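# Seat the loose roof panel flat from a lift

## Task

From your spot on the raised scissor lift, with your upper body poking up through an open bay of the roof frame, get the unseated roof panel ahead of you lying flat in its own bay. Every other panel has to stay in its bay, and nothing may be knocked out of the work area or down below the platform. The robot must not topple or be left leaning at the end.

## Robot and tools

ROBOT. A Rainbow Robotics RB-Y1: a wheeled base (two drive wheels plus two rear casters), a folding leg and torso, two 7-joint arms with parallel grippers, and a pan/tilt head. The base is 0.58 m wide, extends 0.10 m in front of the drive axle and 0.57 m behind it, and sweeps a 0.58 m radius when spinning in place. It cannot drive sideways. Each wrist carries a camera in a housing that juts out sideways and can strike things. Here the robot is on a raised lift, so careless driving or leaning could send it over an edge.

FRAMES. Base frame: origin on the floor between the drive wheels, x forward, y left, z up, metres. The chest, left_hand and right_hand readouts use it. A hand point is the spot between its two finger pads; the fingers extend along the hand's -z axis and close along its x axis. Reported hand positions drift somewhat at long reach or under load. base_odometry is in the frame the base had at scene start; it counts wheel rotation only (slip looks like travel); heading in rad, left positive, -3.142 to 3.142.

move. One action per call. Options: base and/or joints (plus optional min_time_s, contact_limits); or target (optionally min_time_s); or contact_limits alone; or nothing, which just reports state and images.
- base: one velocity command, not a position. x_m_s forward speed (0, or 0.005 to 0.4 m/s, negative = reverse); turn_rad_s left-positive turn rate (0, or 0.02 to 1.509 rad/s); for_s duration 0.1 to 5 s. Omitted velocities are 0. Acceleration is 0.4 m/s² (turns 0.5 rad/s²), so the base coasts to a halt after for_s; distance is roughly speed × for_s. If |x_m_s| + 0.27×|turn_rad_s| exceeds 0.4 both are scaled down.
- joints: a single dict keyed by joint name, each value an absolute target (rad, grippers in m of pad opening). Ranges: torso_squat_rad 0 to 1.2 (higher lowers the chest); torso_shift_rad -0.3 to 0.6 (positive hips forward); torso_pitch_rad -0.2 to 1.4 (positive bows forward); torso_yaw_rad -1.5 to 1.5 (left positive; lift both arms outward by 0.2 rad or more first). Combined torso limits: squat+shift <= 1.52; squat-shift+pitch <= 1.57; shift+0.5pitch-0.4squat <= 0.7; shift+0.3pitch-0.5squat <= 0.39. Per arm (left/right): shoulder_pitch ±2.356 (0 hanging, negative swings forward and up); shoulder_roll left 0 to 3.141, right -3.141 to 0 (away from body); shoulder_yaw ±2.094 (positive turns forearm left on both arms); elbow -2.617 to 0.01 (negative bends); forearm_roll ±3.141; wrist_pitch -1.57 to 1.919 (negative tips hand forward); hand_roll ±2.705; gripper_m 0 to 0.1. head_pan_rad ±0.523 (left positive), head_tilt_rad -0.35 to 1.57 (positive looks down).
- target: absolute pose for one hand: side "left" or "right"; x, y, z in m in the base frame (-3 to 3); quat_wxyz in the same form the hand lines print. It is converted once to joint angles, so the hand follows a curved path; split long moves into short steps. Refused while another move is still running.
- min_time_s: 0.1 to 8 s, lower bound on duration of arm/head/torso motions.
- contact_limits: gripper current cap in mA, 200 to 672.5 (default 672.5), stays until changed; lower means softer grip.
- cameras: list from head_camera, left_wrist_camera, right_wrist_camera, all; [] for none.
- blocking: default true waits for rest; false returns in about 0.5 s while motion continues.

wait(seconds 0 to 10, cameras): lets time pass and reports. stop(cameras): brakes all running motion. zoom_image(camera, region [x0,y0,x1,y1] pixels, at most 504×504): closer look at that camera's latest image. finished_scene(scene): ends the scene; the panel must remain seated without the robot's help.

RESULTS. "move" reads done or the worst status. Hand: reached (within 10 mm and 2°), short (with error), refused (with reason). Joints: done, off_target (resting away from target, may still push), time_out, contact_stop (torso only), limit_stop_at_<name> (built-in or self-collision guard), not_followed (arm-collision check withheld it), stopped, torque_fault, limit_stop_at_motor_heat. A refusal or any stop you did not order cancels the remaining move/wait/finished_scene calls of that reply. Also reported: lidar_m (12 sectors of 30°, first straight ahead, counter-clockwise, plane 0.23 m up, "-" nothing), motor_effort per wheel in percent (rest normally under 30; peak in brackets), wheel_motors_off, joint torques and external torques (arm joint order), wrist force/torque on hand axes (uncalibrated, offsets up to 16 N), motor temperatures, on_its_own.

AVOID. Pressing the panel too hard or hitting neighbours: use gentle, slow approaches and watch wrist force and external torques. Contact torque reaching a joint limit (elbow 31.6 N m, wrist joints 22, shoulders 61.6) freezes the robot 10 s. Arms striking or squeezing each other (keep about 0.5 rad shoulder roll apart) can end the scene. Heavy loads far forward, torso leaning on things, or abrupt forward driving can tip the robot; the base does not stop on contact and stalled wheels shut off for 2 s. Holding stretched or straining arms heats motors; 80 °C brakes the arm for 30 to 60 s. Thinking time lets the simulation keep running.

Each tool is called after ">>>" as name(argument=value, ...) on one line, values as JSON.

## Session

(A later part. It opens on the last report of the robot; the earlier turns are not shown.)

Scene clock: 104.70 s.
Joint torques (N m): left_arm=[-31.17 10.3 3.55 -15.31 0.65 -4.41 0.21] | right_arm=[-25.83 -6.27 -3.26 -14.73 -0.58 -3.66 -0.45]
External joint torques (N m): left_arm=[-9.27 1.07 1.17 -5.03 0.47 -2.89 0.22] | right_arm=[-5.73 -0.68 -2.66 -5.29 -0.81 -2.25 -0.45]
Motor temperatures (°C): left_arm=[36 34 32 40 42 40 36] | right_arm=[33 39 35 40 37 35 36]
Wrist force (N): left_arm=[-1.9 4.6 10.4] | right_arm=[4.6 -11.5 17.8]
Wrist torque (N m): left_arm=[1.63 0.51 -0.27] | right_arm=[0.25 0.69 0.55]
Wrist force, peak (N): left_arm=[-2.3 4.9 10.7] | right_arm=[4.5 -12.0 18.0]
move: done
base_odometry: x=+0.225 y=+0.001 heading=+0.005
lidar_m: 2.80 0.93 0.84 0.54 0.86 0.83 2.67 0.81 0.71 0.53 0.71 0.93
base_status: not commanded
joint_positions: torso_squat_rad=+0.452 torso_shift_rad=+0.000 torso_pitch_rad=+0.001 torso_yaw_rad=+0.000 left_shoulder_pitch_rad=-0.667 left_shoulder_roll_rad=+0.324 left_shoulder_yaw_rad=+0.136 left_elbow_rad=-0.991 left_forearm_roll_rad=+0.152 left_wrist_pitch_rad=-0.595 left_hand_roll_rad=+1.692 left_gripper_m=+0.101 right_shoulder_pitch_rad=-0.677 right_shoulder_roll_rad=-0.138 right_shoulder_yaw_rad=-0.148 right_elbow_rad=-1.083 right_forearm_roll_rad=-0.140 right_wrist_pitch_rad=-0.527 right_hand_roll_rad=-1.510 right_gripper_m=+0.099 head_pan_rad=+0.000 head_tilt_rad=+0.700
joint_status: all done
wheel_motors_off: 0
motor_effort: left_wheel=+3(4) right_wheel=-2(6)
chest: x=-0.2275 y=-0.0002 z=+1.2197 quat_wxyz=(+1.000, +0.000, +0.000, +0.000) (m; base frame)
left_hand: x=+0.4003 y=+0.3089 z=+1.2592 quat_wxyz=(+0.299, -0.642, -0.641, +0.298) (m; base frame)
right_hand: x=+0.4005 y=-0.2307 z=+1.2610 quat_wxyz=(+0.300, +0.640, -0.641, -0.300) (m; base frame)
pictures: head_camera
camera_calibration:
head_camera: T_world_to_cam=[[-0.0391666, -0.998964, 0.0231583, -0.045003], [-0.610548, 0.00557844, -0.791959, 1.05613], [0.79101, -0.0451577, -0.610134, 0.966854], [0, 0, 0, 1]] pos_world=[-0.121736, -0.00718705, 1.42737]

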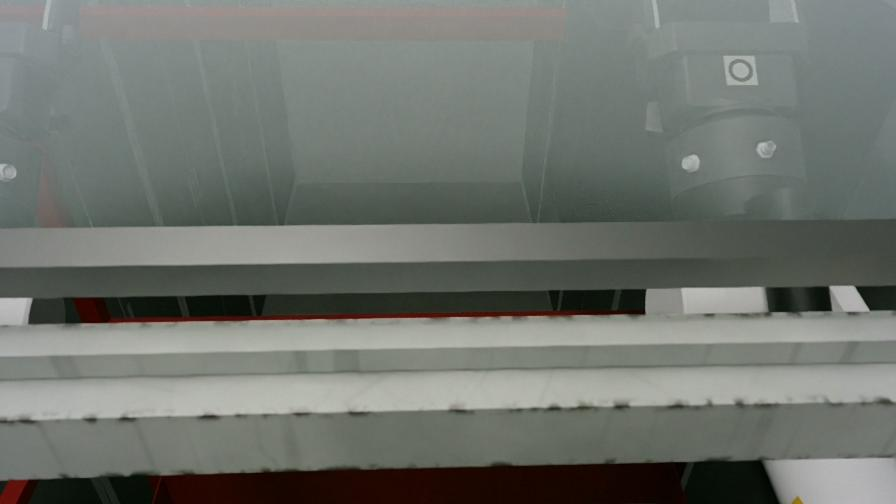

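>>> move(joints={"torso_squat_rad": 0.468}, min_time_s=1.5, cameras=["head_camera"])

>>> zoom_image(camera="head_camera", region=[300, 224, 596, 390])

Scene clock: 108.00 s.
Joint torques (N m): left_arm=[-31.46 10.43 3.35 -15.3 0.62 -4.33 0.14] | right_arm=[-25.52 -6.12 -3.55 -14.73 -0.65 -3.75 -0.23]
External joint torques (N m): left_arm=[-9.57 1.2 0.97 -5.02 0.44 -2.81 0.15] | right_arm=[-5.42 -0.53 -2.96 -5.29 -0.89 -2.34 -0.23]
Motor temperatures (°C): left_arm=[36 35 32 40 42 40 36] | right_arm=[33 39 35 40 37 35 36]
Wrist force (N): left_arm=[-1.8 5.0 10.7] | right_arm=[4.7 -11.3 17.4]
Wrist torque (N m): left_arm=[1.59 0.54 -0.29] | right_arm=[0.25 0.71 0.53]
Wrist force, peak (N): left_arm=[-2.3 5.2 10.8] | right_arm=[4.5 -11.9 17.9]
move: done
base_odometry: x=+0.225 y=+0.001 heading=+0.005
lidar_m: 2.80 0.93 0.85 0.54 0.87 0.83 2.68 0.81 0.71 0.53 0.72 0.92
base_status: not commanded
joint_positions: torso_squat_rad=+0.468 torso_shift_rad=+0.000 torso_pitch_rad=+0.001 torso_yaw_rad=+0.000 left_shoulder_pitch_rad=-0.667 left_shoulder_roll_rad=+0.324 left_shoulder_yaw_rad=+0.136 left_elbow_rad=-0.991 left_forearm_roll_rad=+0.152 left_wrist_pitch_rad=-0.595 left_hand_roll_rad=+1.692 left_gripper_m=+0.101 right_shoulder_pitch_rad=-0.677 right_shoulder_roll_rad=-0.138 right_shoulder_yaw_rad=-0.148 right_elbow_rad=-1.083 right_forearm_roll_rad=-0.140 right_wrist_pitch_rad=-0.527 right_hand_roll_rad=-1.510 right_gripper_m=+0.099 head_pan_rad=+0.000 head_tilt_rad=+0.700
joint_status: all done
wheel_motors_off: 0
motor_effort: left_wheel=+3(4) right_wheel=-3(6)
chest: x=-0.2275 y=-0.0002 z=+1.2147 quat_wxyz=(+1.000, +0.000, +0.000, +0.000) (m; base frame)
left_hand: x=+0.4003 y=+0.3089 z=+1.2542 quat_wxyz=(+0.299, -0.642, -0.641, +0.298) (m; base frame)
right_hand: x=+0.4005 y=-0.2307 z=+1.2561 quat_wxyz=(+0.300, +0.640, -0.641, -0.300) (m; base frame)
pictures: head_camera
camera_calibration:
head_camera: T_world_to_cam=[[-0.0391666, -0.998964, 0.0231583, -0.0448872], [-0.610548, 0.00557844, -0.791959, 1.05217], [0.79101, -0.0451577, -0.610134, 0.963804], [0, 0, 0, 1]] pos_world=[-0.121736, -0.00718705, 1.42237]

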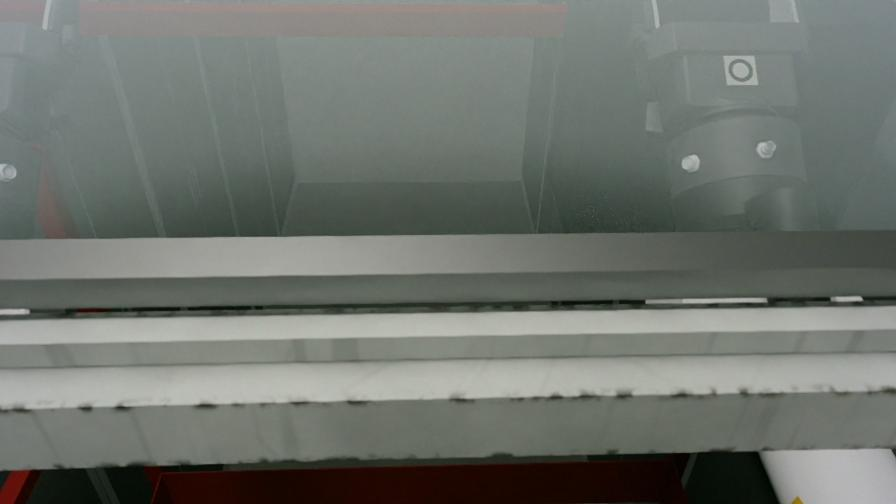

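Scaled by 1.703 from the camera's 896x504 image, which has a finer 1280x720 frame.

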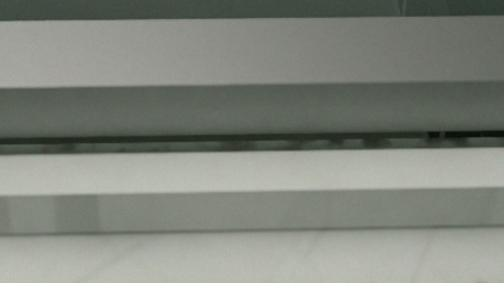

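>>> move(joints={"torso_squat_rad": 0.478}, min_time_s=1.2, cameras=["head_camera"])

>>> zoom_image(camera="head_camera", region=[300, 224, 596, 390])

Scene clock: 109.67 s.
Joint torques (N m): left_arm=[-31.45 10.35 3.47 -15.36 0.59 -4.45 0.08] | right_arm=[-25.87 -6.03 -3.45 -14.7 -0.51 -3.75 -0.24]
External joint torques (N m): left_arm=[-9.55 1.12 1.09 -5.08 0.41 -2.93 0.09] | right_arm=[-5.77 -0.43 -2.86 -5.25 -0.75 -2.33 -0.25]
Motor temperatures (°C): left_arm=[36 35 32 40 42 40 36] | right_arm=[33 39 35 40 37 35 36]
Wrist force (N): left_arm=[-2.2 4.7 10.6] | right_arm=[4.7 -11.1 17.4]
Wrist torque (N m): left_arm=[1.66 0.50 -0.31] | right_arm=[0.24 0.68 0.52]
Wrist force, peak (N): left_arm=[-2.2 5.3 11.0] | right_arm=[4.7 -11.4 17.8]
move: done
base_odometry: x=+0.225 y=+0.001 heading=+0.005
lidar_m: 2.80 0.93 0.85 0.54 0.86 0.84 2.67 0.82 0.71 0.52 0.72 0.92
base_status: not commanded
joint_positions: torso_squat_rad=+0.478 torso_shift_rad=+0.000 torso_pitch_rad=+0.001 torso_yaw_rad=+0.000 left_shoulder_pitch_rad=-0.667 left_shoulder_roll_rad=+0.324 left_shoulder_yaw_rad=+0.136 left_elbow_rad=-0.991 left_forearm_roll_rad=+0.152 left_wrist_pitch_rad=-0.595 left_hand_roll_rad=+1.692 left_gripper_m=+0.101 right_shoulder_pitch_rad=-0.677 right_shoulder_roll_rad=-0.138 right_shoulder_yaw_rad=-0.148 right_elbow_rad=-1.083 right_forearm_roll_rad=-0.140 right_wrist_pitch_rad=-0.527 right_hand_roll_rad=-1.510 right_gripper_m=+0.099 head_pan_rad=+0.000 head_tilt_rad=+0.700
joint_status: all done
wheel_motors_off: 0
motor_effort: left_wheel=+2(4) right_wheel=-4(6)
chest: x=-0.2275 y=-0.0002 z=+1.2115 quat_wxyz=(+1.000, +0.000, +0.000, +0.000) (m; base frame)
left_hand: x=+0.4003 y=+0.3089 z=+1.2510 quat_wxyz=(+0.299, -0.642, -0.641, +0.298) (m; base frame)
right_hand: x=+0.4005 y=-0.2307 z=+1.2529 quat_wxyz=(+0.300, +0.640, -0.641, -0.300) (m; base frame)
pictures: head_camera
camera_calibration:
head_camera: T_world_to_cam=[[-0.0391666, -0.998964, 0.0231583, -0.0448131], [-0.610548, 0.00557844, -0.791959, 1.04964], [0.79101, -0.0451577, -0.610134, 0.961851], [0, 0, 0, 1]] pos_world=[-0.121736, -0.00718705, 1.41917]

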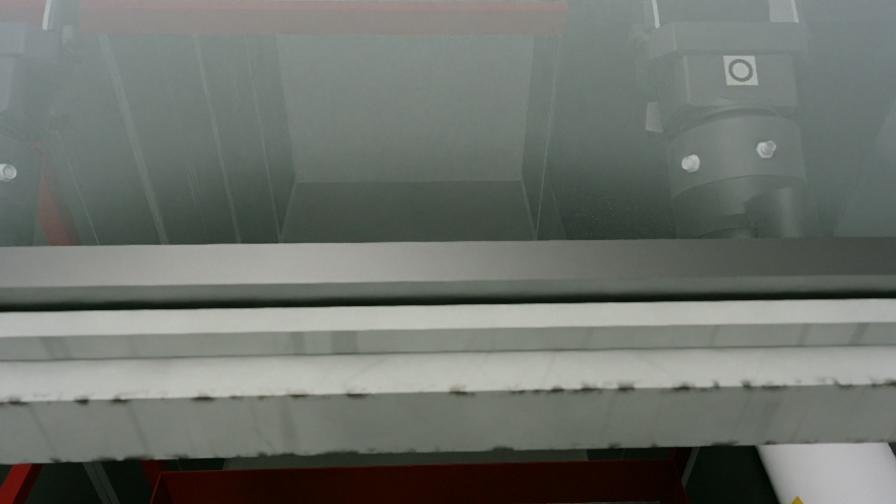

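Scaled by 1.703 from the camera's 896x504 image, which has a finer 1280x720 frame.

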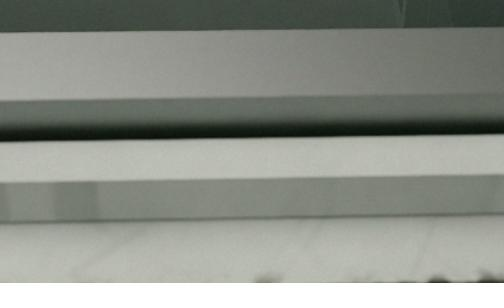

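>>> move(joints={"torso_squat_rad": 0.488}, min_time_s=1.2, cameras=["head_camera"])

>>> move(joints={"torso_squat_rad": 0.5}, min_time_s=1.5, cameras=["head_camera"])

>>> zoom_image(camera="head_camera", region=[300, 224, 596, 390])

Scene clock: 111.33 s.
Joint torques (N m): left_arm=[-31.07 10.11 3.54 -15.42 0.73 -4.44 0.13] | right_arm=[-25.81 -6.08 -3.43 -14.53 -0.56 -3.89 -0.24]
External joint torques (N m): left_arm=[-9.17 0.88 1.16 -5.14 0.56 -2.92 0.14] | right_arm=[-5.71 -0.48 -2.83 -5.09 -0.79 -2.48 -0.24]
Motor temperatures (°C): left_arm=[36 35 32 40 42 40 36] | right_arm=[33 39 35 40 37 35 36]
Wrist force (N): left_arm=[-1.6 4.3 8.5] | right_arm=[4.4 -10.9 16.2]
Wrist torque (N m): left_arm=[1.56 0.51 -0.28] | right_arm=[0.25 0.59 0.51]
Wrist force, peak (N): left_arm=[-2.3 5.7 11.1] | right_arm=[4.7 -11.1 17.6]
move: done
base_odometry: x=+0.225 y=+0.001 heading=+0.005
lidar_m: 2.81 0.91 0.84 0.55 0.86 0.83 2.67 0.81 0.71 0.53 0.71 0.92
base_status: not commanded
joint_positions: torso_squat_rad=+0.488 torso_shift_rad=+0.000 torso_pitch_rad=+0.001 torso_yaw_rad=+0.000 left_shoulder_pitch_rad=-0.667 left_shoulder_roll_rad=+0.324 left_shoulder_yaw_rad=+0.136 left_elbow_rad=-0.991 left_forearm_roll_rad=+0.152 left_wrist_pitch_rad=-0.595 left_hand_roll_rad=+1.692 left_gripper_m=+0.101 right_shoulder_pitch_rad=-0.677 right_shoulder_roll_rad=-0.138 right_shoulder_yaw_rad=-0.148 right_elbow_rad=-1.083 right_forearm_roll_rad=-0.140 right_wrist_pitch_rad=-0.527 right_hand_roll_rad=-1.510 right_gripper_m=+0.099 head_pan_rad=+0.000 head_tilt_rad=+0.700
joint_status: all done
wheel_motors_off: 0
motor_effort: left_wheel=+4(4) right_wheel=-3(6)
chest: x=-0.2275 y=-0.0002 z=+1.2083 quat_wxyz=(+1.000, +0.000, +0.000, +0.000) (m; base frame)
left_hand: x=+0.4002 y=+0.3089 z=+1.2478 quat_wxyz=(+0.299, -0.642, -0.641, +0.297) (m; base frame)
right_hand: x=+0.4005 y=-0.2307 z=+1.2497 quat_wxyz=(+0.300, +0.640, -0.641, -0.300) (m; base frame)
pictures: head_camera
camera_calibration:
head_camera: T_world_to_cam=[[-0.0391666, -0.998964, 0.0231583, -0.044739], [-0.610548, 0.00557844, -0.791959, 1.0471], [0.79101, -0.0451577, -0.610134, 0.959899], [0, 0, 0, 1]] pos_world=[-0.121736, -0.00718705, 1.41597]

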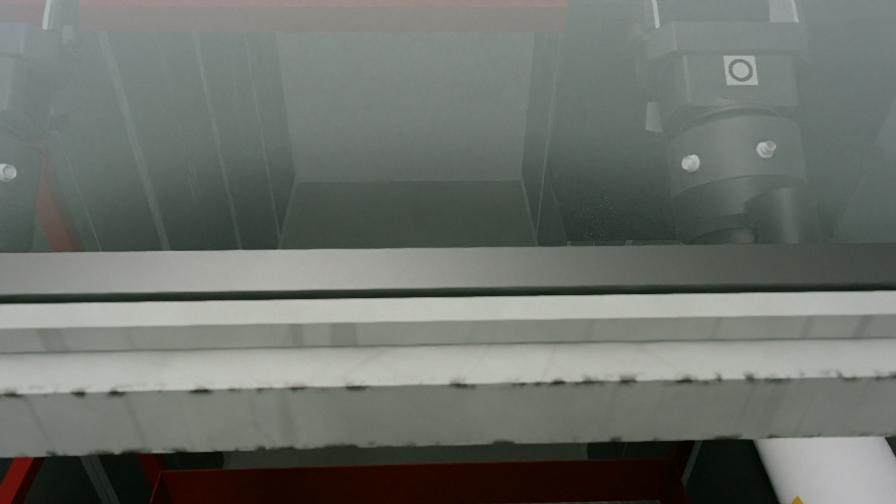

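Scene clock: 113.13 s.
Joint torques (N m): left_arm=[-24.69 9.25 3.36 -11.44 0.32 -2.38 0.03] | right_arm=[-21.22 -6.22 -2.83 -10.33 -0.16 -1.91 -0.12]
External joint torques (N m): left_arm=[-2.76 0.02 0.98 -1.16 0.14 -0.86 0.04] | right_arm=[-1.1 -0.63 -2.23 -0.88 -0.4 -0.49 -0.13]
Motor temperatures (°C): left_arm=[36 35 32 40 42 40 36] | right_arm=[33 39 35 40 37 35 36]
Wrist force (N): left_arm=[-1.4 -4.4 1.4] | right_arm=[5.3 -3.1 11.1]
Wrist torque (N m): left_arm=[1.40 0.07 0.09] | right_arm=[0.39 0.32 0.10]
Wrist force, peak (N): left_arm=[-1.8 4.0 8.7] | right_arm=[4.6 -10.9 16.3]
move: done
base_odometry: x=+0.225 y=+0.001 heading=+0.005
lidar_m: 2.80 0.94 0.84 0.53 0.86 0.84 2.67 0.82 0.71 0.52 0.71 0.93
base_status: not commanded
joint_positions: torso_squat_rad=+0.500 torso_shift_rad=+0.000 torso_pitch_rad=+0.000 torso_yaw_rad=+0.000 left_shoulder_pitch_rad=-0.669 left_shoulder_roll_rad=+0.324 left_shoulder_yaw_rad=+0.136 left_elbow_rad=-0.992 left_forearm_roll_rad=+0.152 left_wrist_pitch_rad=-0.596 left_hand_roll_rad=+1.692 left_gripper_m=+0.101 right_shoulder_pitch_rad=-0.678 right_shoulder_roll_rad=-0.138 right_shoulder_yaw_rad=-0.148 right_elbow_rad=-1.084 right_forearm_roll_rad=-0.140 right_wrist_pitch_rad=-0.528 right_hand_roll_rad=-1.510 right_gripper_m=+0.099 head_pan_rad=+0.000 head_tilt_rad=+0.700
joint_status: all done
wheel_motors_off: 0
motor_effort: left_wheel=+3(4) right_wheel=-4(6)
chest: x=-0.2280 y=-0.0002 z=+1.2043 quat_wxyz=(+1.000, +0.000, +0.000, +0.000) (m; base frame)
left_hand: x=+0.3996 y=+0.3086 z=+1.2459 quat_wxyz=(+0.298, -0.642, -0.641, +0.296) (m; base frame)
right_hand: x=+0.3998 y=-0.2305 z=+1.2474 quat_wxyz=(+0.299, +0.641, -0.641, -0.299) (m; base frame)
pictures: head_camera
camera_calibration:
head_camera: T_world_to_cam=[[-0.0391852, -0.998964, 0.0231228, -0.0446258], [-0.609818, 0.00557629, -0.792522, 1.04439], [0.791572, -0.0451558, -0.609405, 0.957049], [0, 0, 0, 1]] pos_world=[-0.122434, -0.00718705, 1.41197]

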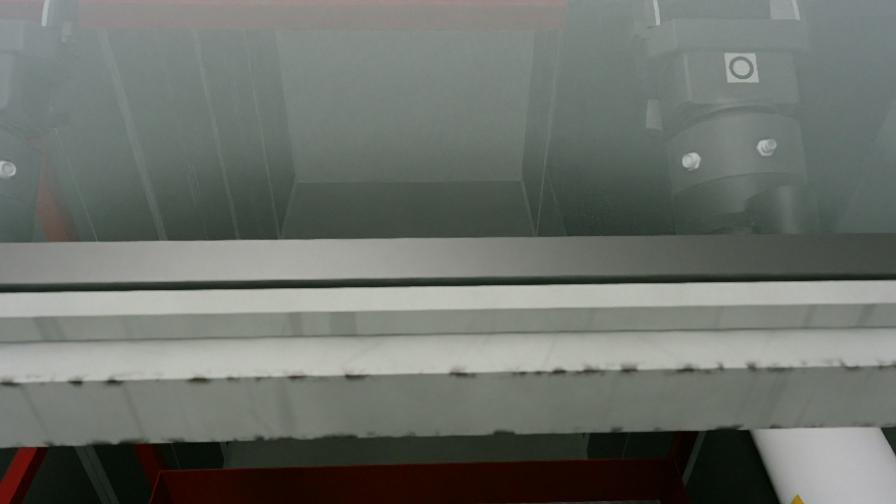

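Scaled by 1.703 from the camera's 896x504 image, which has a finer 1280x720 frame.

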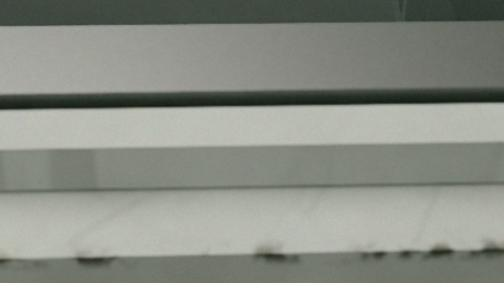

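>>> move(joints={"torso_squat_rad": 0.53, "head_tilt_rad": 0.45, "head_pan_rad": 0.52}, min_time_s=1.5, cameras=["head_camera"])

>>> zoom_image(camera="head_camera", region=[0, 60, 300, 229])

>>> move(joints={"head_pan_rad": -0.52}, cameras=["head_camera"])

>>> zoom_image(camera="head_camera", region=[596, 60, 896, 229])

Scene clock: 115.10 s.
Joint torques (N m): left_arm=[-23.39 9 3.14 -10.37 0.41 -1.84 -0.1] | right_arm=[-21.18 -6.1 -2.89 -10.43 -0.08 -1.81 -0.2]
External joint torques (N m): left_arm=[-1.46 -0.23 0.76 -0.09 0.23 -0.33 -0.09] | right_arm=[-1.05 -0.5 -2.3 -0.99 -0.31 -0.4 -0.21]
Motor temperatures (°C): left_arm=[36 35 32 40 42 40 36] | right_arm=[33 39 35 40 37 35 36]
Wrist force (N): left_arm=[-1.7 -6.7 0.9] | right_arm=[5.0 -3.1 11.2]
Wrist torque (N m): left_arm=[1.38 0.05 0.18] | right_arm=[0.40 0.29 0.10]
Wrist force, peak (N): left_arm=[-1.7 -6.9 0.8] | right_arm=[5.1 -3.3 11.5]
move: done
base_odometry: x=+0.225 y=+0.001 heading=+0.005
lidar_m: 2.79 0.94 0.84 0.54 0.86 0.82 2.68 0.82 0.72 0.52 0.73 0.93
base_status: not commanded
joint_positions: torso_squat_rad=+0.530 torso_shift_rad=+0.000 torso_pitch_rad=+0.000 torso_yaw_rad=+0.000 left_shoulder_pitch_rad=-0.669 left_shoulder_roll_rad=+0.324 left_shoulder_yaw_rad=+0.136 left_elbow_rad=-0.992 left_forearm_roll_rad=+0.152 left_wrist_pitch_rad=-0.596 left_hand_roll_rad=+1.692 left_gripper_m=+0.101 right_shoulder_pitch_rad=-0.678 right_shoulder_roll_rad=-0.138 right_shoulder_yaw_rad=-0.148 right_elbow_rad=-1.084 right_forearm_roll_rad=-0.140 right_wrist_pitch_rad=-0.528 right_hand_roll_rad=-1.510 right_gripper_m=+0.099 head_pan_rad=+0.520 head_tilt_rad=+0.450
joint_status: all done
wheel_motors_off: 0
motor_effort: left_wheel=+3(4) right_wheel=+0(5)
chest: x=-0.2281 y=-0.0002 z=+1.1939 quat_wxyz=(+1.000, +0.000, +0.000, +0.000) (m; base frame)
left_hand: x=+0.3995 y=+0.3085 z=+1.2360 quat_wxyz=(+0.297, -0.643, -0.641, +0.296) (m; base frame)
right_hand: x=+0.3997 y=-0.2305 z=+1.2372 quat_wxyz=(+0.299, +0.641, -0.641, -0.299) (m; base frame)
pictures: head_camera
camera_calibration:
head_camera: T_world_to_cam=[[0.458344, -0.888683, 0.0127989, 0.0726026], [-0.345111, -0.191227, -0.918875, 1.26688], [0.819035, 0.416743, -0.394342, 0.656835], [0, 0, 0, 1]] pos_world=[-0.134033, 0.0330509, 1.42219]

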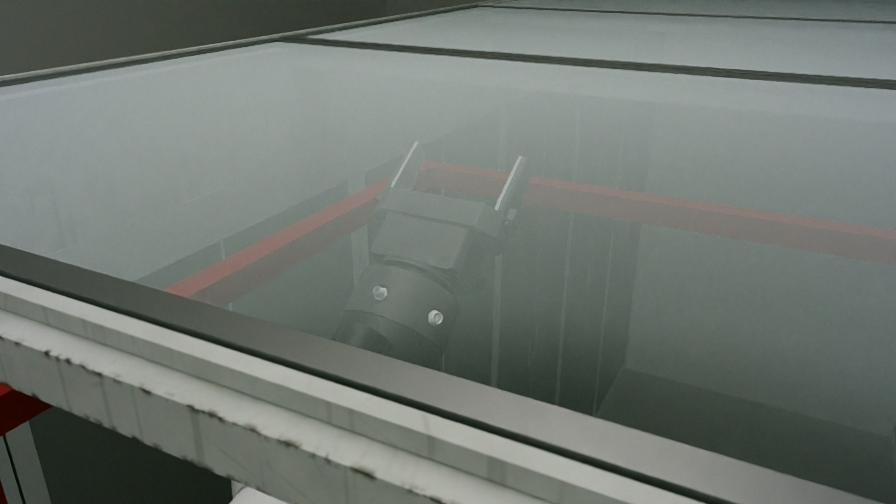

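Scaled by 1.680 from the camera's 896x504 image, which has a finer 1280x720 frame.

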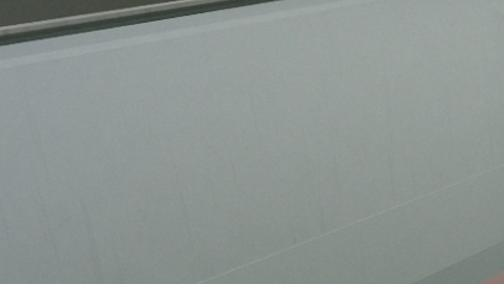

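Scene clock: 116.47 s.
Joint torques (N m): left_arm=[-23.24 8.77 2.89 -10.06 0.37 -1.74 0.13] | right_arm=[-20.67 -6.11 -2.52 -10.38 -0.07 -1.86 -0.09]
External joint torques (N m): left_arm=[-1.31 -0.47 0.52 0.22 0.2 -0.22 0.14] | right_arm=[-0.54 -0.51 -1.93 -0.94 -0.3 -0.44 -0.09]
Motor temperatures (°C): left_arm=[36 35 32 40 42 40 36] | right_arm=[33 39 35 40 37 35 36]
Wrist force (N): left_arm=[-1.7 -6.7 0.9] | right_arm=[5.3 -3.1 11.1]
Wrist torque (N m): left_arm=[1.38 0.07 0.19] | right_arm=[0.39 0.33 0.11]
Wrist force, peak (N): left_arm=[-1.6 -6.9 0.7] | right_arm=[5.3 -3.3 11.4]
move: done
base_odometry: x=+0.225 y=+0.001 heading=+0.005
lidar_m: 2.80 0.93 0.84 0.54 0.86 0.83 2.68 0.83 0.71 0.52 0.71 0.92
base_status: not commanded
joint_positions: torso_squat_rad=+0.530 torso_shift_rad=+0.000 torso_pitch_rad=+0.000 torso_yaw_rad=+0.000 left_shoulder_pitch_rad=-0.669 left_shoulder_roll_rad=+0.324 left_shoulder_yaw_rad=+0.136 left_elbow_rad=-0.992 left_forearm_roll_rad=+0.152 left_wrist_pitch_rad=-0.596 left_hand_roll_rad=+1.692 left_gripper_m=+0.101 right_shoulder_pitch_rad=-0.678 right_shoulder_roll_rad=-0.138 right_shoulder_yaw_rad=-0.148 right_elbow_rad=-1.084 right_forearm_roll_rad=-0.140 right_wrist_pitch_rad=-0.528 right_hand_roll_rad=-1.510 right_gripper_m=+0.099 head_pan_rad=-0.520 head_tilt_rad=+0.450
joint_status: all done
wheel_motors_off: 0
motor_effort: left_wheel=+4(4) right_wheel=-2(5)
chest: x=-0.2281 y=-0.0002 z=+1.1939 quat_wxyz=(+1.000, +0.000, +0.000, +0.000) (m; base frame)
left_hand: x=+0.3995 y=+0.3085 z=+1.2360 quat_wxyz=(+0.297, -0.643, -0.641, +0.296) (m; base frame)
right_hand: x=+0.3997 y=-0.2305 z=+1.2372 quat_wxyz=(+0.299, +0.641, -0.641, -0.299) (m; base frame)
pictures: head_camera
camera_calibration:
head_camera: T_world_to_cam=[[-0.534332, -0.84518, 0.012653, -0.131799], [-0.339944, 0.201163, -0.918679, 1.26772], [0.773904, -0.495181, -0.394802, 0.647908], [0, 0, 0, 1]] pos_world=[-0.140889, -0.0455801, 1.42209]

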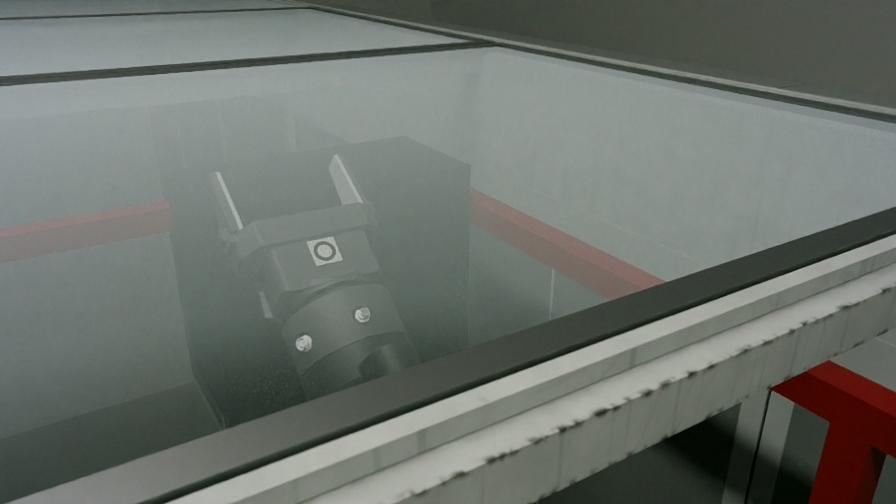

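Scaled by 1.680 from the camera's 896x504 image, which has a finer 1280x720 frame.

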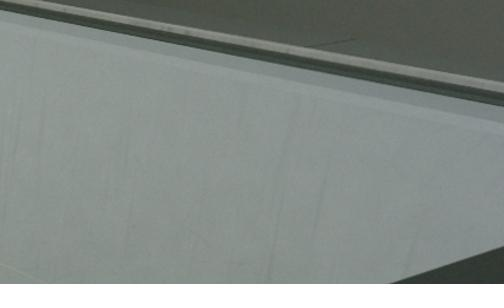

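>>> zoom_image(camera="head_camera", region=[420, 20, 600, 90])

>>> move(joints={"left_shoulder_pitch_rad": -0.683, "left_shoulder_roll_rad": 0.287, "left_shoulder_yaw_rad": 0.110, "left_elbow_rad": -0.560, "left_forearm_roll_rad": 0.133, "left_wrist_pitch_rad": -1.006, "left_hand_roll_rad": 1.709, "right_shoulder_pitch_rad": -0.661, "right_shoulder_roll_rad": -0.123, "right_shoulder_yaw_rad": -0.117, "right_elbow_rad": -0.683, "right_forearm_roll_rad": -0.120, "right_wrist_pitch_rad": -0.943, "right_hand_roll_rad": -1.547, "head_pan_rad": 0.52, "head_tilt_rad": 0.35}, min_time_s=1.5, cameras=["head_camera"])

>>> zoom_image(camera="head_camera", region=[180, 70, 400, 156])

>>> zoom_image(camera="head_camera", region=[0, 100, 200, 212])

Scaled by 2.800 from the camera's 896x504 image, which has a finer 1280x720 frame.

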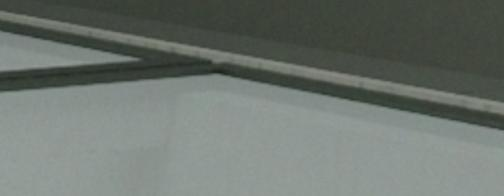

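Scene clock: 118.67 s.
Joint torques (N m): left_arm=[-22.32 6.82 0.25 -7.9 -0.11 -1.56 0] | right_arm=[-17.57 -4.32 -0.12 -8.94 0.2 -1.62 0.01]
External joint torques (N m): left_arm=[-1.09 -2.04 -1.24 1.5 -0.36 -0.03 0.01] | right_arm=[1.73 0.92 0.27 -0.14 -0.01 -0.2 0]
Motor temperatures (°C): left_arm=[36 34 32 40 42 40 36] | right_arm=[33 39 35 40 37 35 36]
Wrist force (N): left_arm=[-1.9 -6.7 0.6] | right_arm=[5.2 -3.3 11.1]
Wrist torque (N m): left_arm=[1.38 0.06 0.18] | right_arm=[0.42 0.31 0.10]
Wrist force, peak (N): left_arm=[-1.8 -7.2 0.4] | right_arm=[5.4 -3.4 11.4]
move: done
base_odometry: x=+0.225 y=+0.001 heading=+0.005
lidar_m: 2.80 0.93 0.84 0.54 0.86 0.83 2.67 0.82 0.72 0.52 0.71 0.92
base_status: not commanded
joint_positions: torso_squat_rad=+0.530 torso_shift_rad=+0.000 torso_pitch_rad=+0.000 torso_yaw_rad=+0.000 left_shoulder_pitch_rad=-0.683 left_shoulder_roll_rad=+0.287 left_shoulder_yaw_rad=+0.110 left_elbow_rad=-0.560 left_forearm_roll_rad=+0.133 left_wrist_pitch_rad=-1.006 left_hand_roll_rad=+1.709 left_gripper_m=+0.101 right_shoulder_pitch_rad=-0.661 right_shoulder_roll_rad=-0.123 right_shoulder_yaw_rad=-0.117 right_elbow_rad=-0.683 right_forearm_roll_rad=-0.120 right_wrist_pitch_rad=-0.943 right_hand_roll_rad=-1.547 right_gripper_m=+0.099 head_pan_rad=+0.520 head_tilt_rad=+0.350
joint_status: all done
wheel_motors_off: 0
motor_effort: left_wheel=+3(4) right_wheel=-3(5)
chest: x=-0.2281 y=-0.0002 z=+1.1939 quat_wxyz=(+1.000, +0.000, +0.000, +0.000) (m; base frame)
left_hand: x=+0.3796 y=+0.3102 z=+1.1275 quat_wxyz=(+0.300, -0.640, -0.640, +0.302) (m; base frame)
right_hand: x=+0.3797 y=-0.2303 z=+1.1261 quat_wxyz=(+0.300, +0.640, -0.640, -0.300) (m; base frame)
pictures: head_camera
camera_calibration:
head_camera: T_world_to_cam=[[0.457385, -0.88923, 0.0083155, 0.0786272], [-0.263853, -0.144633, -0.953658, 1.33207], [0.849224, 0.433994, -0.300779, 0.532589], [0, 0, 0, 1]] pos_world=[-0.13678, 0.0314386, 1.42987]

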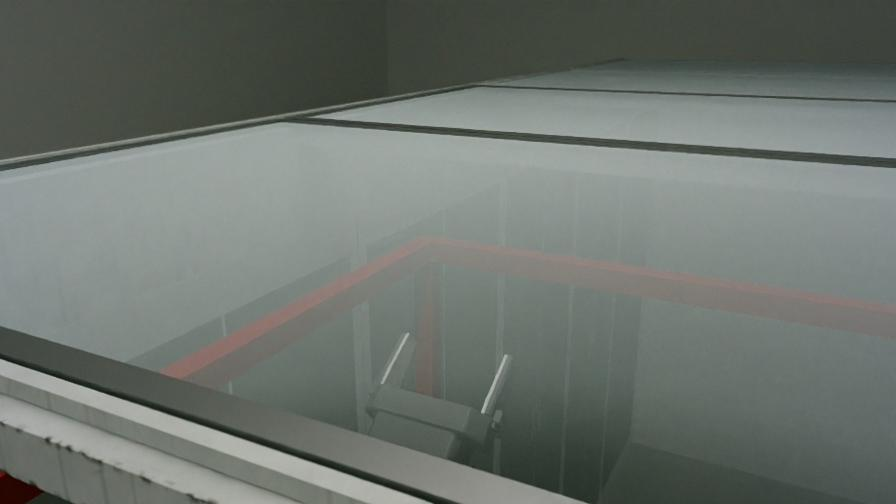

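Scaled by 2.291 from the camera's 896x504 image, which has a finer 1280x720 frame.

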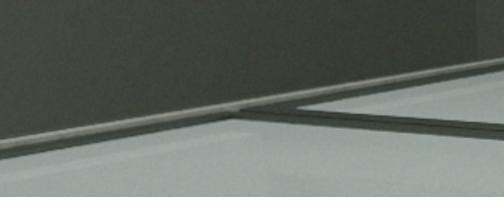

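Scaled by 2.520 from the camera's 896x504 image, which has a finer 1280x720 frame.

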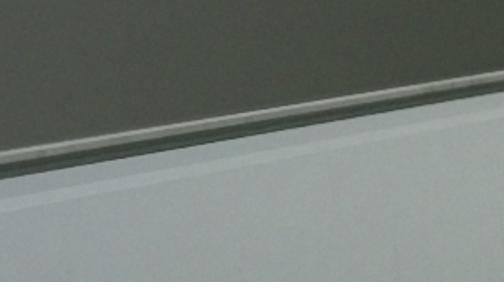

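>>> zoom_image(camera="head_camera", region=[560, 110, 660, 166])

>>> move(joints={"head_pan_rad": 0.0, "head_tilt_rad": 0.4}, cameras=["head_camera"])

>>> zoom_image(camera="head_camera", region=[380, 60, 520, 138])

>>> zoom_image(camera="head_camera", region=[380, 20, 520, 98])

Scaled by 5.040 from the camera's 896x504 image, which has a finer 1280x720 frame.

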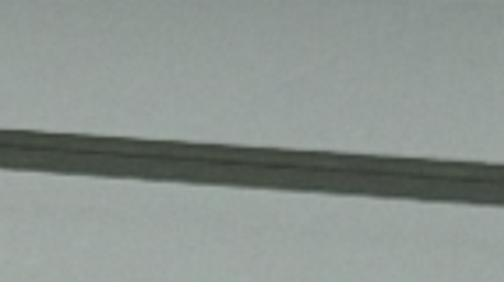

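Scene clock: 119.90 s.
Joint torques (N m): left_arm=[-21.91 6.61 0.06 -7.82 -0.35 -1.56 0.15] | right_arm=[-17.8 -4.01 0.17 -8.72 0.21 -1.68 -0.02]
External joint torques (N m): left_arm=[-0.69 -2.24 -1.43 1.58 -0.6 -0.03 0.16] | right_arm=[1.5 1.22 0.56 0.07 0 -0.26 -0.02]
Motor temperatures (°C): left_arm=[36 34 32 40 42 40 36] | right_arm=[33 39 35 39 37 35 36]
Wrist force (N): left_arm=[-1.7 -6.7 0.7] | right_arm=[5.2 -3.4 11.1]
Wrist torque (N m): left_arm=[1.40 0.06 0.20] | right_arm=[0.42 0.31 0.11]
Wrist force, peak (N): left_arm=[-1.4 -6.9 0.8] | right_arm=[5.1 -3.5 11.3]
move: done
base_odometry: x=+0.225 y=+0.001 heading=+0.005
lidar_m: 2.81 0.93 0.85 0.54 0.86 0.84 2.66 0.82 0.72 0.52 0.72 0.93
base_status: not commanded
joint_positions: torso_squat_rad=+0.530 torso_shift_rad=+0.000 torso_pitch_rad=+0.000 torso_yaw_rad=+0.000 left_shoulder_pitch_rad=-0.683 left_shoulder_roll_rad=+0.287 left_shoulder_yaw_rad=+0.110 left_elbow_rad=-0.560 left_forearm_roll_rad=+0.133 left_wrist_pitch_rad=-1.006 left_hand_roll_rad=+1.709 left_gripper_m=+0.101 right_shoulder_pitch_rad=-0.661 right_shoulder_roll_rad=-0.123 right_shoulder_yaw_rad=-0.117 right_elbow_rad=-0.683 right_forearm_roll_rad=-0.120 right_wrist_pitch_rad=-0.943 right_hand_roll_rad=-1.547 right_gripper_m=+0.099 head_pan_rad=+0.000 head_tilt_rad=+0.400
joint_status: all done
wheel_motors_off: 0
motor_effort: left_wheel=+3(4) right_wheel=-4(5)
chest: x=-0.2281 y=-0.0002 z=+1.1939 quat_wxyz=(+1.000, +0.000, +0.000, +0.000) (m; base frame)
left_hand: x=+0.3796 y=+0.3102 z=+1.1275 quat_wxyz=(+0.300, -0.640, -0.640, +0.302) (m; base frame)
right_hand: x=+0.3797 y=-0.2303 z=+1.1261 quat_wxyz=(+0.300, +0.640, -0.640, -0.300) (m; base frame)
pictures: head_camera
camera_calibration:
head_camera: T_world_to_cam=[[-0.0444013, -0.998959, 0.0104489, -0.0277844], [-0.348307, 0.00567681, -0.937363, 1.292], [0.936328, -0.0452596, -0.348196, 0.616507], [0, 0, 0, 1]] pos_world=[-0.128475, -0.00718706, 1.42603]

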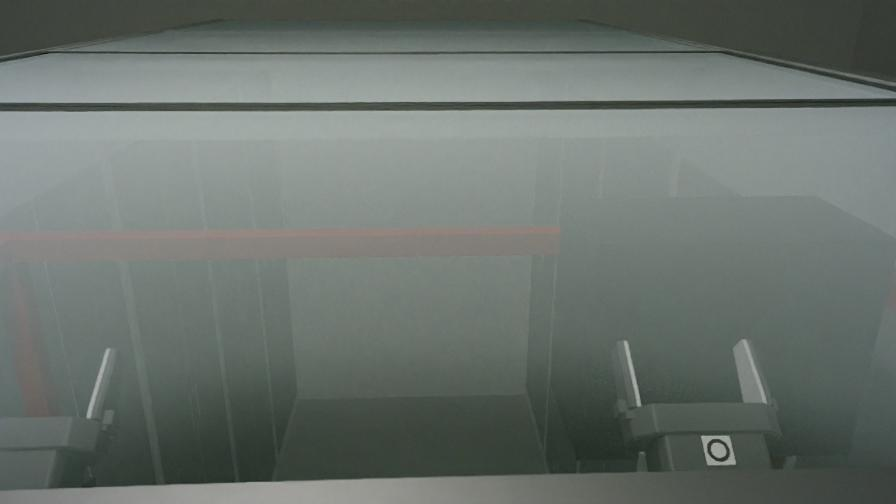

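Scaled by 3.600 from the camera's 896x504 image, which has a finer 1280x720 frame.

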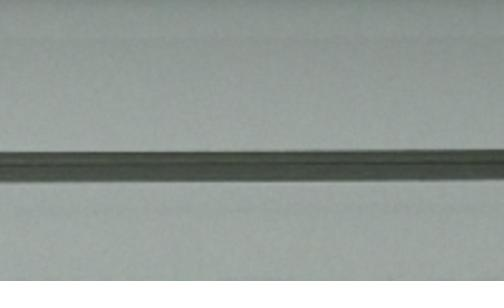

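Scaled by 3.600 from the camera's 896x504 image, which has a finer 1280x720 frame.

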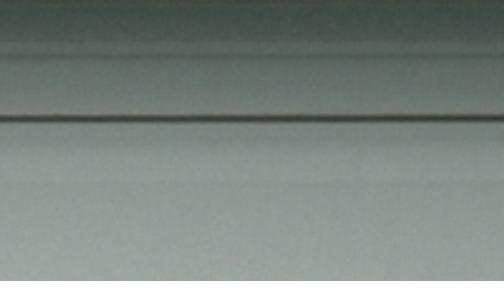

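>>> move(joints={"torso_squat_rad": 0.2, "head_tilt_rad": 0.45}, min_time_s=1.5, cameras=["head_camera"])

>>> zoom_image(camera="head_camera", region=[380, 80, 520, 158])

>>> zoom_image(camera="head_camera", region=[0, 80, 140, 158])

>>> zoom_image(camera="head_camera", region=[756, 80, 896, 158])

Scene clock: 122.80 s.
Joint torques (N m): left_arm=[-22.22 7.01 0.2 -8.12 -0.21 -1.68 0.09] | right_arm=[-18.2 -4.13 0.15 -9.06 0.28 -1.73 -0.18]
External joint torques (N m): left_arm=[-0.99 -1.84 -1.29 1.29 -0.46 -0.14 0.1] | right_arm=[1.1 1.11 0.54 -0.27 0.06 -0.3 -0.19]
Motor temperatures (°C): left_arm=[36 34 32 40 42 40 36] | right_arm=[33 39 35 39 37 35 36]
Wrist force (N): left_arm=[-1.6 -6.6 0.9] | right_arm=[5.1 -3.2 11.0]
Wrist torque (N m): left_arm=[1.38 0.08 0.19] | right_arm=[0.40 0.29 0.11]
Wrist force, peak (N): left_arm=[-1.6 -7.0 0.7] | right_arm=[5.0 -3.5 11.4]
move: done
base_odometry: x=+0.225 y=+0.001 heading=+0.005
lidar_m: 2.78 0.93 0.83 0.54 0.85 0.83 2.67 0.82 0.71 0.52 0.71 0.93
base_status: not commanded
joint_positions: torso_squat_rad=+0.200 torso_shift_rad=+0.000 torso_pitch_rad=+0.000 torso_yaw_rad=+0.000 left_shoulder_pitch_rad=-0.683 left_shoulder_roll_rad=+0.287 left_shoulder_yaw_rad=+0.110 left_elbow_rad=-0.560 left_forearm_roll_rad=+0.133 left_wrist_pitch_rad=-1.006 left_hand_roll_rad=+1.709 left_gripper_m=+0.101 right_shoulder_pitch_rad=-0.661 right_shoulder_roll_rad=-0.123 right_shoulder_yaw_rad=-0.117 right_elbow_rad=-0.683 right_forearm_roll_rad=-0.120 right_wrist_pitch_rad=-0.943 right_hand_roll_rad=-1.547 right_gripper_m=+0.099 head_pan_rad=+0.000 head_tilt_rad=+0.450
joint_status: all done
wheel_motors_off: 0
motor_effort: left_wheel=+4(4) right_wheel=-4(5)
chest: x=-0.2279 y=-0.0002 z=+1.2760 quat_wxyz=(+1.000, +0.000, +0.000, +0.000) (m; base frame)
left_hand: x=+0.3797 y=+0.3102 z=+1.2094 quat_wxyz=(+0.301, -0.640, -0.640, +0.302) (m; base frame)
right_hand: x=+0.3798 y=-0.2303 z=+1.2080 quat_wxyz=(+0.300, +0.640, -0.640, -0.300) (m; base frame)
pictures: head_camera
camera_calibration:
head_camera: T_world_to_cam=[[-0.0437284, -0.998964, 0.012625, -0.031713], [-0.394984, 0.00567969, -0.918671, 1.33183], [0.917647, -0.0451586, -0.394823, 0.709889], [0, 0, 0, 1]] pos_world=[-0.126764, -0.00718692, 1.50419]

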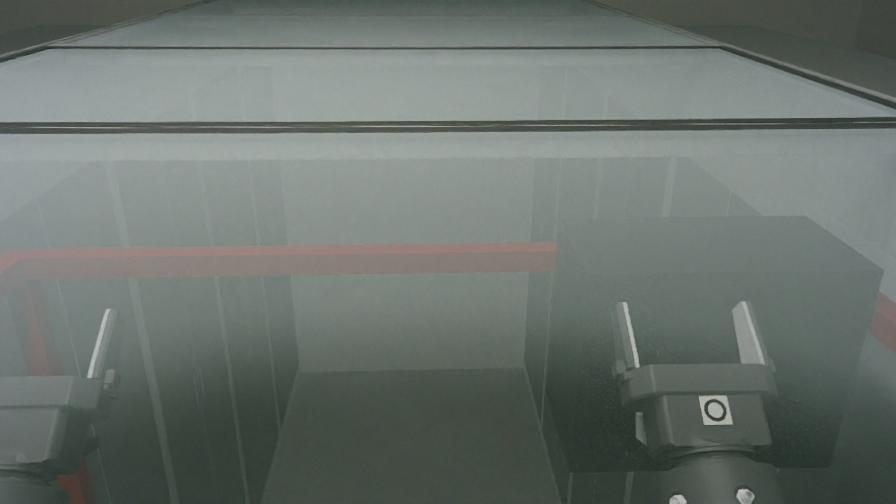

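Scaled by 3.600 from the camera's 896x504 image, which has a finer 1280x720 frame.

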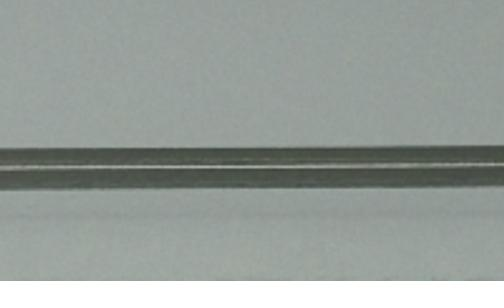

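Scaled by 3.600 from the camera's 896x504 image, which has a finer 1280x720 frame.

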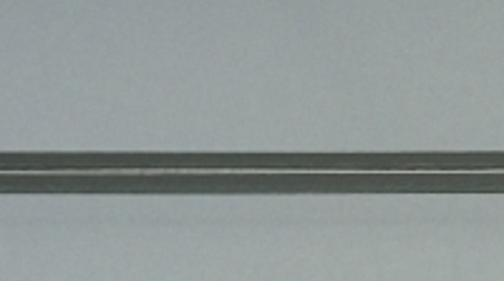

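Scaled by 3.600 from the camera's 896x504 image, which has a finer 1280x720 frame.

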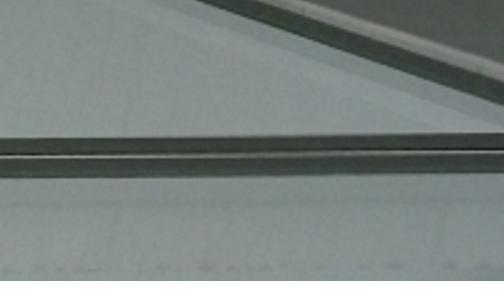

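>>> zoom_image(camera="head_camera", region=[420, 110, 480, 144])

>>> zoom_image(camera="head_camera", region=[420, 36, 480, 70])

>>> move(joints={"head_pan_rad": -0.52, "head_tilt_rad": 0.45}, cameras=["head_camera"])

>>> zoom_image(camera="head_camera", region=[400, 60, 580, 160])

>>> zoom_image(camera="head_camera", region=[716, 100, 896, 200])

Scaled by 8.400 from the camera's 896x504 image, which has a finer 1280x720 frame.

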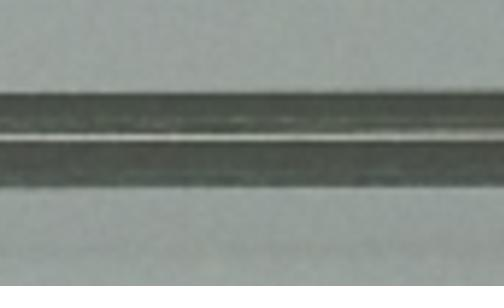

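Scaled by 8.400 from the camera's 896x504 image, which has a finer 1280x720 frame.

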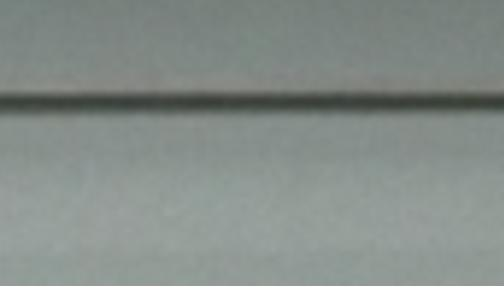

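Scene clock: 124.33 s.
Joint torques (N m): left_arm=[-22.17 6.7 0.07 -8.11 -0.26 -1.67 -0.01] | right_arm=[-18.55 -3.71 -0.08 -8.91 0.41 -1.77 -0.12]
External joint torques (N m): left_arm=[-0.95 -2.16 -1.42 1.3 -0.51 -0.14 0] | right_arm=[0.74 1.53 0.32 -0.12 0.19 -0.35 -0.13]
Motor temperatures (°C): left_arm=[36 34 32 40 42 40 36] | right_arm=[33 39 35 39 37 35 36]
Wrist force (N): left_arm=[-1.6 -6.7 0.5] | right_arm=[5.2 -3.3 11.2]
Wrist torque (N m): left_arm=[1.41 0.08 0.20] | right_arm=[0.41 0.30 0.11]
Wrist force, peak (N): left_arm=[-1.7 -7.0 0.6] | right_arm=[5.3 -3.4 11.3]
move: done
base_odometry: x=+0.225 y=+0.001 heading=+0.005
lidar_m: 2.79 0.93 0.84 0.53 0.86 0.84 2.67 0.82 0.72 0.53 0.73 0.92
base_status: not commanded
joint_positions: torso_squat_rad=+0.200 torso_shift_rad=+0.000 torso_pitch_rad=+0.000 torso_yaw_rad=+0.000 left_shoulder_pitch_rad=-0.683 left_shoulder_roll_rad=+0.287 left_shoulder_yaw_rad=+0.110 left_elbow_rad=-0.560 left_forearm_roll_rad=+0.133 left_wrist_pitch_rad=-1.006 left_hand_roll_rad=+1.709 left_gripper_m=+0.101 right_shoulder_pitch_rad=-0.661 right_shoulder_roll_rad=-0.123 right_shoulder_yaw_rad=-0.117 right_elbow_rad=-0.683 right_forearm_roll_rad=-0.120 right_wrist_pitch_rad=-0.943 right_hand_roll_rad=-1.547 right_gripper_m=+0.099 head_pan_rad=-0.520 head_tilt_rad=+0.450
joint_status: all done
wheel_motors_off: 0
motor_effort: left_wheel=+3(4) right_wheel=-1(7)
chest: x=-0.2279 y=-0.0002 z=+1.2760 quat_wxyz=(+1.000, +0.000, +0.000, +0.000) (m; base frame)
left_hand: x=+0.3797 y=+0.3102 z=+1.2094 quat_wxyz=(+0.301, -0.640, -0.640, +0.302) (m; base frame)
right_hand: x=+0.3798 y=-0.2303 z=+1.2080 quat_wxyz=(+0.300, +0.640, -0.640, -0.300) (m; base frame)
pictures: head_camera
camera_calibration:
head_camera: T_world_to_cam=[[-0.534333, -0.845177, 0.0127723, -0.132995], [-0.34017, 0.201179, -0.918592, 1.34307], [0.773804, -0.495179, -0.395001, 0.680403], [0, 0, 0, 1]] pos_world=[-0.14069, -0.04568, 1.50419]

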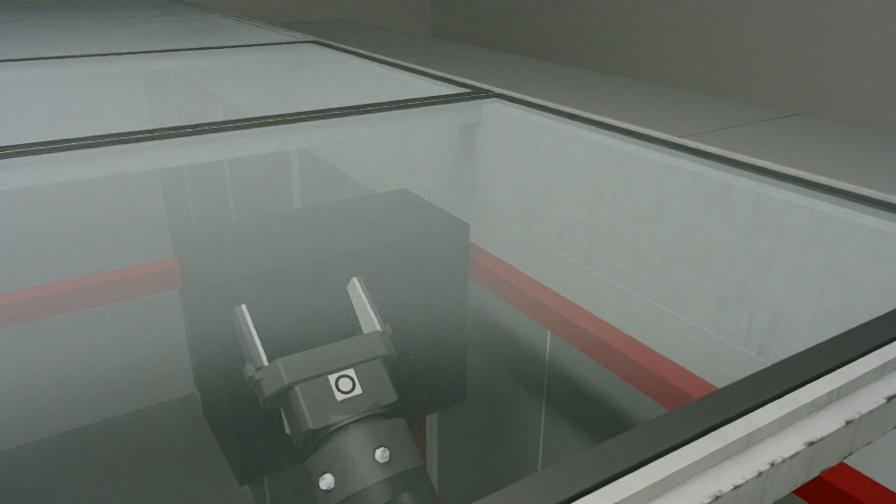

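Scaled by 2.800 from the camera's 896x504 image, which has a finer 1280x720 frame.

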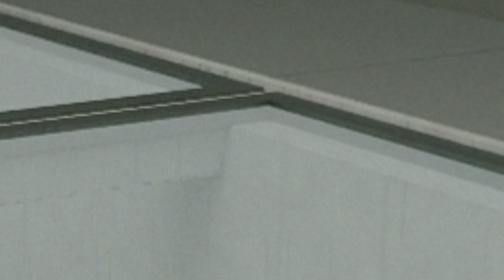

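Scaled by 2.800 from the camera's 896x504 image, which has a finer 1280x720 frame.

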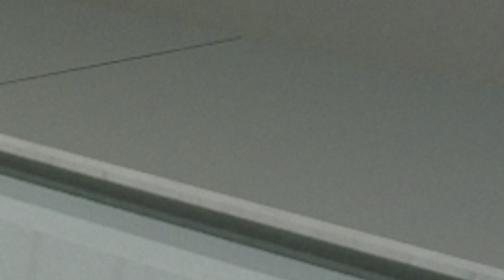

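>>> move(joints={"head_pan_rad": 0.52, "head_tilt_rad": 0.45}, cameras=["head_camera"])

>>> zoom_image(camera="head_camera", region=[200, 60, 380, 160])

>>> zoom_image(camera="head_camera", region=[0, 90, 180, 190])

>>> zoom_image(camera="head_camera", region=[0, 280, 300, 449])

Scene clock: 126.03 s.
Joint torques (N m): left_arm=[-22.21 7 -0.2 -8.1 -0.14 -1.54 -0.01] | right_arm=[-18.34 -3.72 -0.02 -9.13 0.28 -1.7 -0.06]
External joint torques (N m): left_arm=[-0.99 -1.85 -1.69 1.31 -0.38 -0.01 0] | right_arm=[0.96 1.52 0.38 -0.33 0.06 -0.28 -0.06]
Motor temperatures (°C): left_arm=[36 34 32 40 42 40 36] | right_arm=[33 39 35 39 37 35 36]
Wrist force (N): left_arm=[-1.8 -6.6 0.4] | right_arm=[5.2 -3.3 11.0]
Wrist torque (N m): left_arm=[1.38 0.04 0.18] | right_arm=[0.41 0.30 0.11]
Wrist force, peak (N): left_arm=[-1.7 -7.1 0.7] | right_arm=[5.1 -3.6 11.4]
move: done
base_odometry: x=+0.225 y=+0.001 heading=+0.005
lidar_m: 2.79 0.93 0.84 0.54 0.86 0.84 2.67 0.82 0.72 0.53 0.71 0.94
base_status: not commanded
joint_positions: torso_squat_rad=+0.200 torso_shift_rad=+0.000 torso_pitch_rad=+0.000 torso_yaw_rad=+0.000 left_shoulder_pitch_rad=-0.683 left_shoulder_roll_rad=+0.287 left_shoulder_yaw_rad=+0.110 left_elbow_rad=-0.560 left_forearm_roll_rad=+0.133 left_wrist_pitch_rad=-1.006 left_hand_roll_rad=+1.709 left_gripper_m=+0.101 right_shoulder_pitch_rad=-0.661 right_shoulder_roll_rad=-0.123 right_shoulder_yaw_rad=-0.117 right_elbow_rad=-0.683 right_forearm_roll_rad=-0.120 right_wrist_pitch_rad=-0.943 right_hand_roll_rad=-1.547 right_gripper_m=+0.099 head_pan_rad=+0.520 head_tilt_rad=+0.450
joint_status: all done
wheel_motors_off: 0
motor_effort: left_wheel=+3(4) right_wheel=-4(8)
chest: x=-0.2279 y=-0.0002 z=+1.2760 quat_wxyz=(+1.000, +0.000, +0.000, +0.000) (m; base frame)
left_hand: x=+0.3797 y=+0.3102 z=+1.2094 quat_wxyz=(+0.301, -0.640, -0.640, +0.302) (m; base frame)
right_hand: x=+0.3798 y=-0.2303 z=+1.2080 quat_wxyz=(+0.300, +0.640, -0.640, -0.300) (m; base frame)
pictures: head_camera
camera_calibration:
head_camera: T_world_to_cam=[[0.458352, -0.88868, 0.0126966, 0.0716165], [-0.345332, -0.191237, -0.91879, 1.34214], [0.818938, 0.416744, -0.394544, 0.689297], [0, 0, 0, 1]] pos_world=[-0.133834, 0.0330509, 1.50419]

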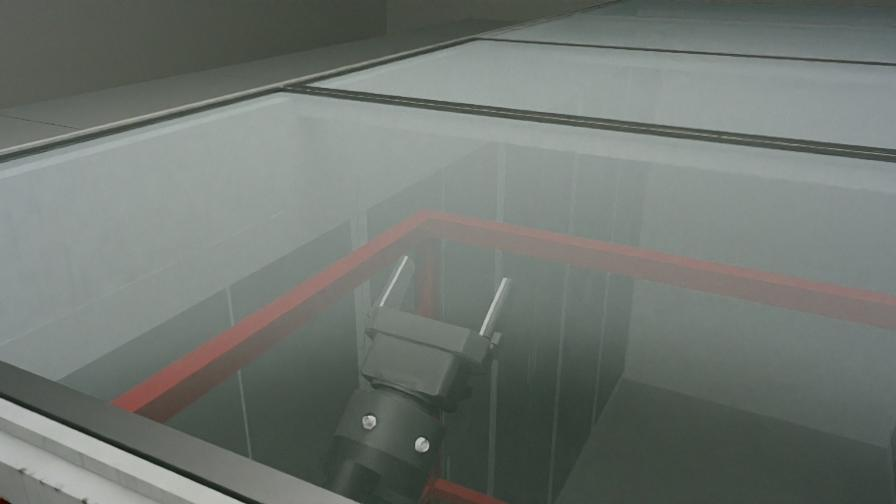

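Scaled by 2.800 from the camera's 896x504 image, which has a finer 1280x720 frame.

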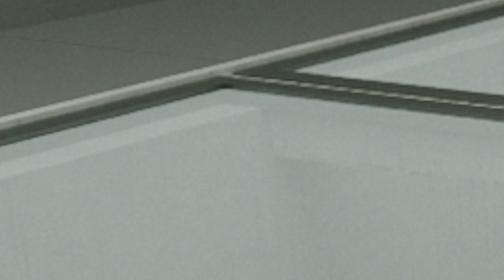

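Scaled by 2.800 from the camera's 896x504 image, which has a finer 1280x720 frame.

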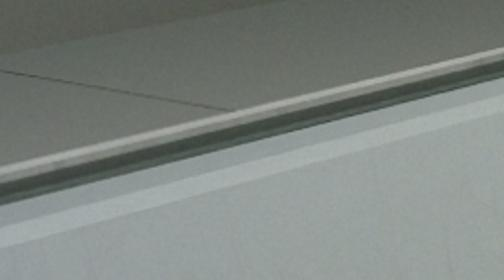

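Scaled by 1.680 from the camera's 896x504 image, which has a finer 1280x720 frame.

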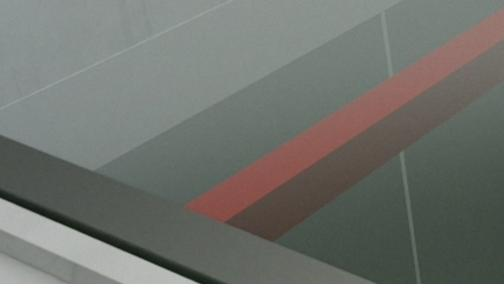

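>>> finished_scene(scene=2)

The scene is finished: the task was done.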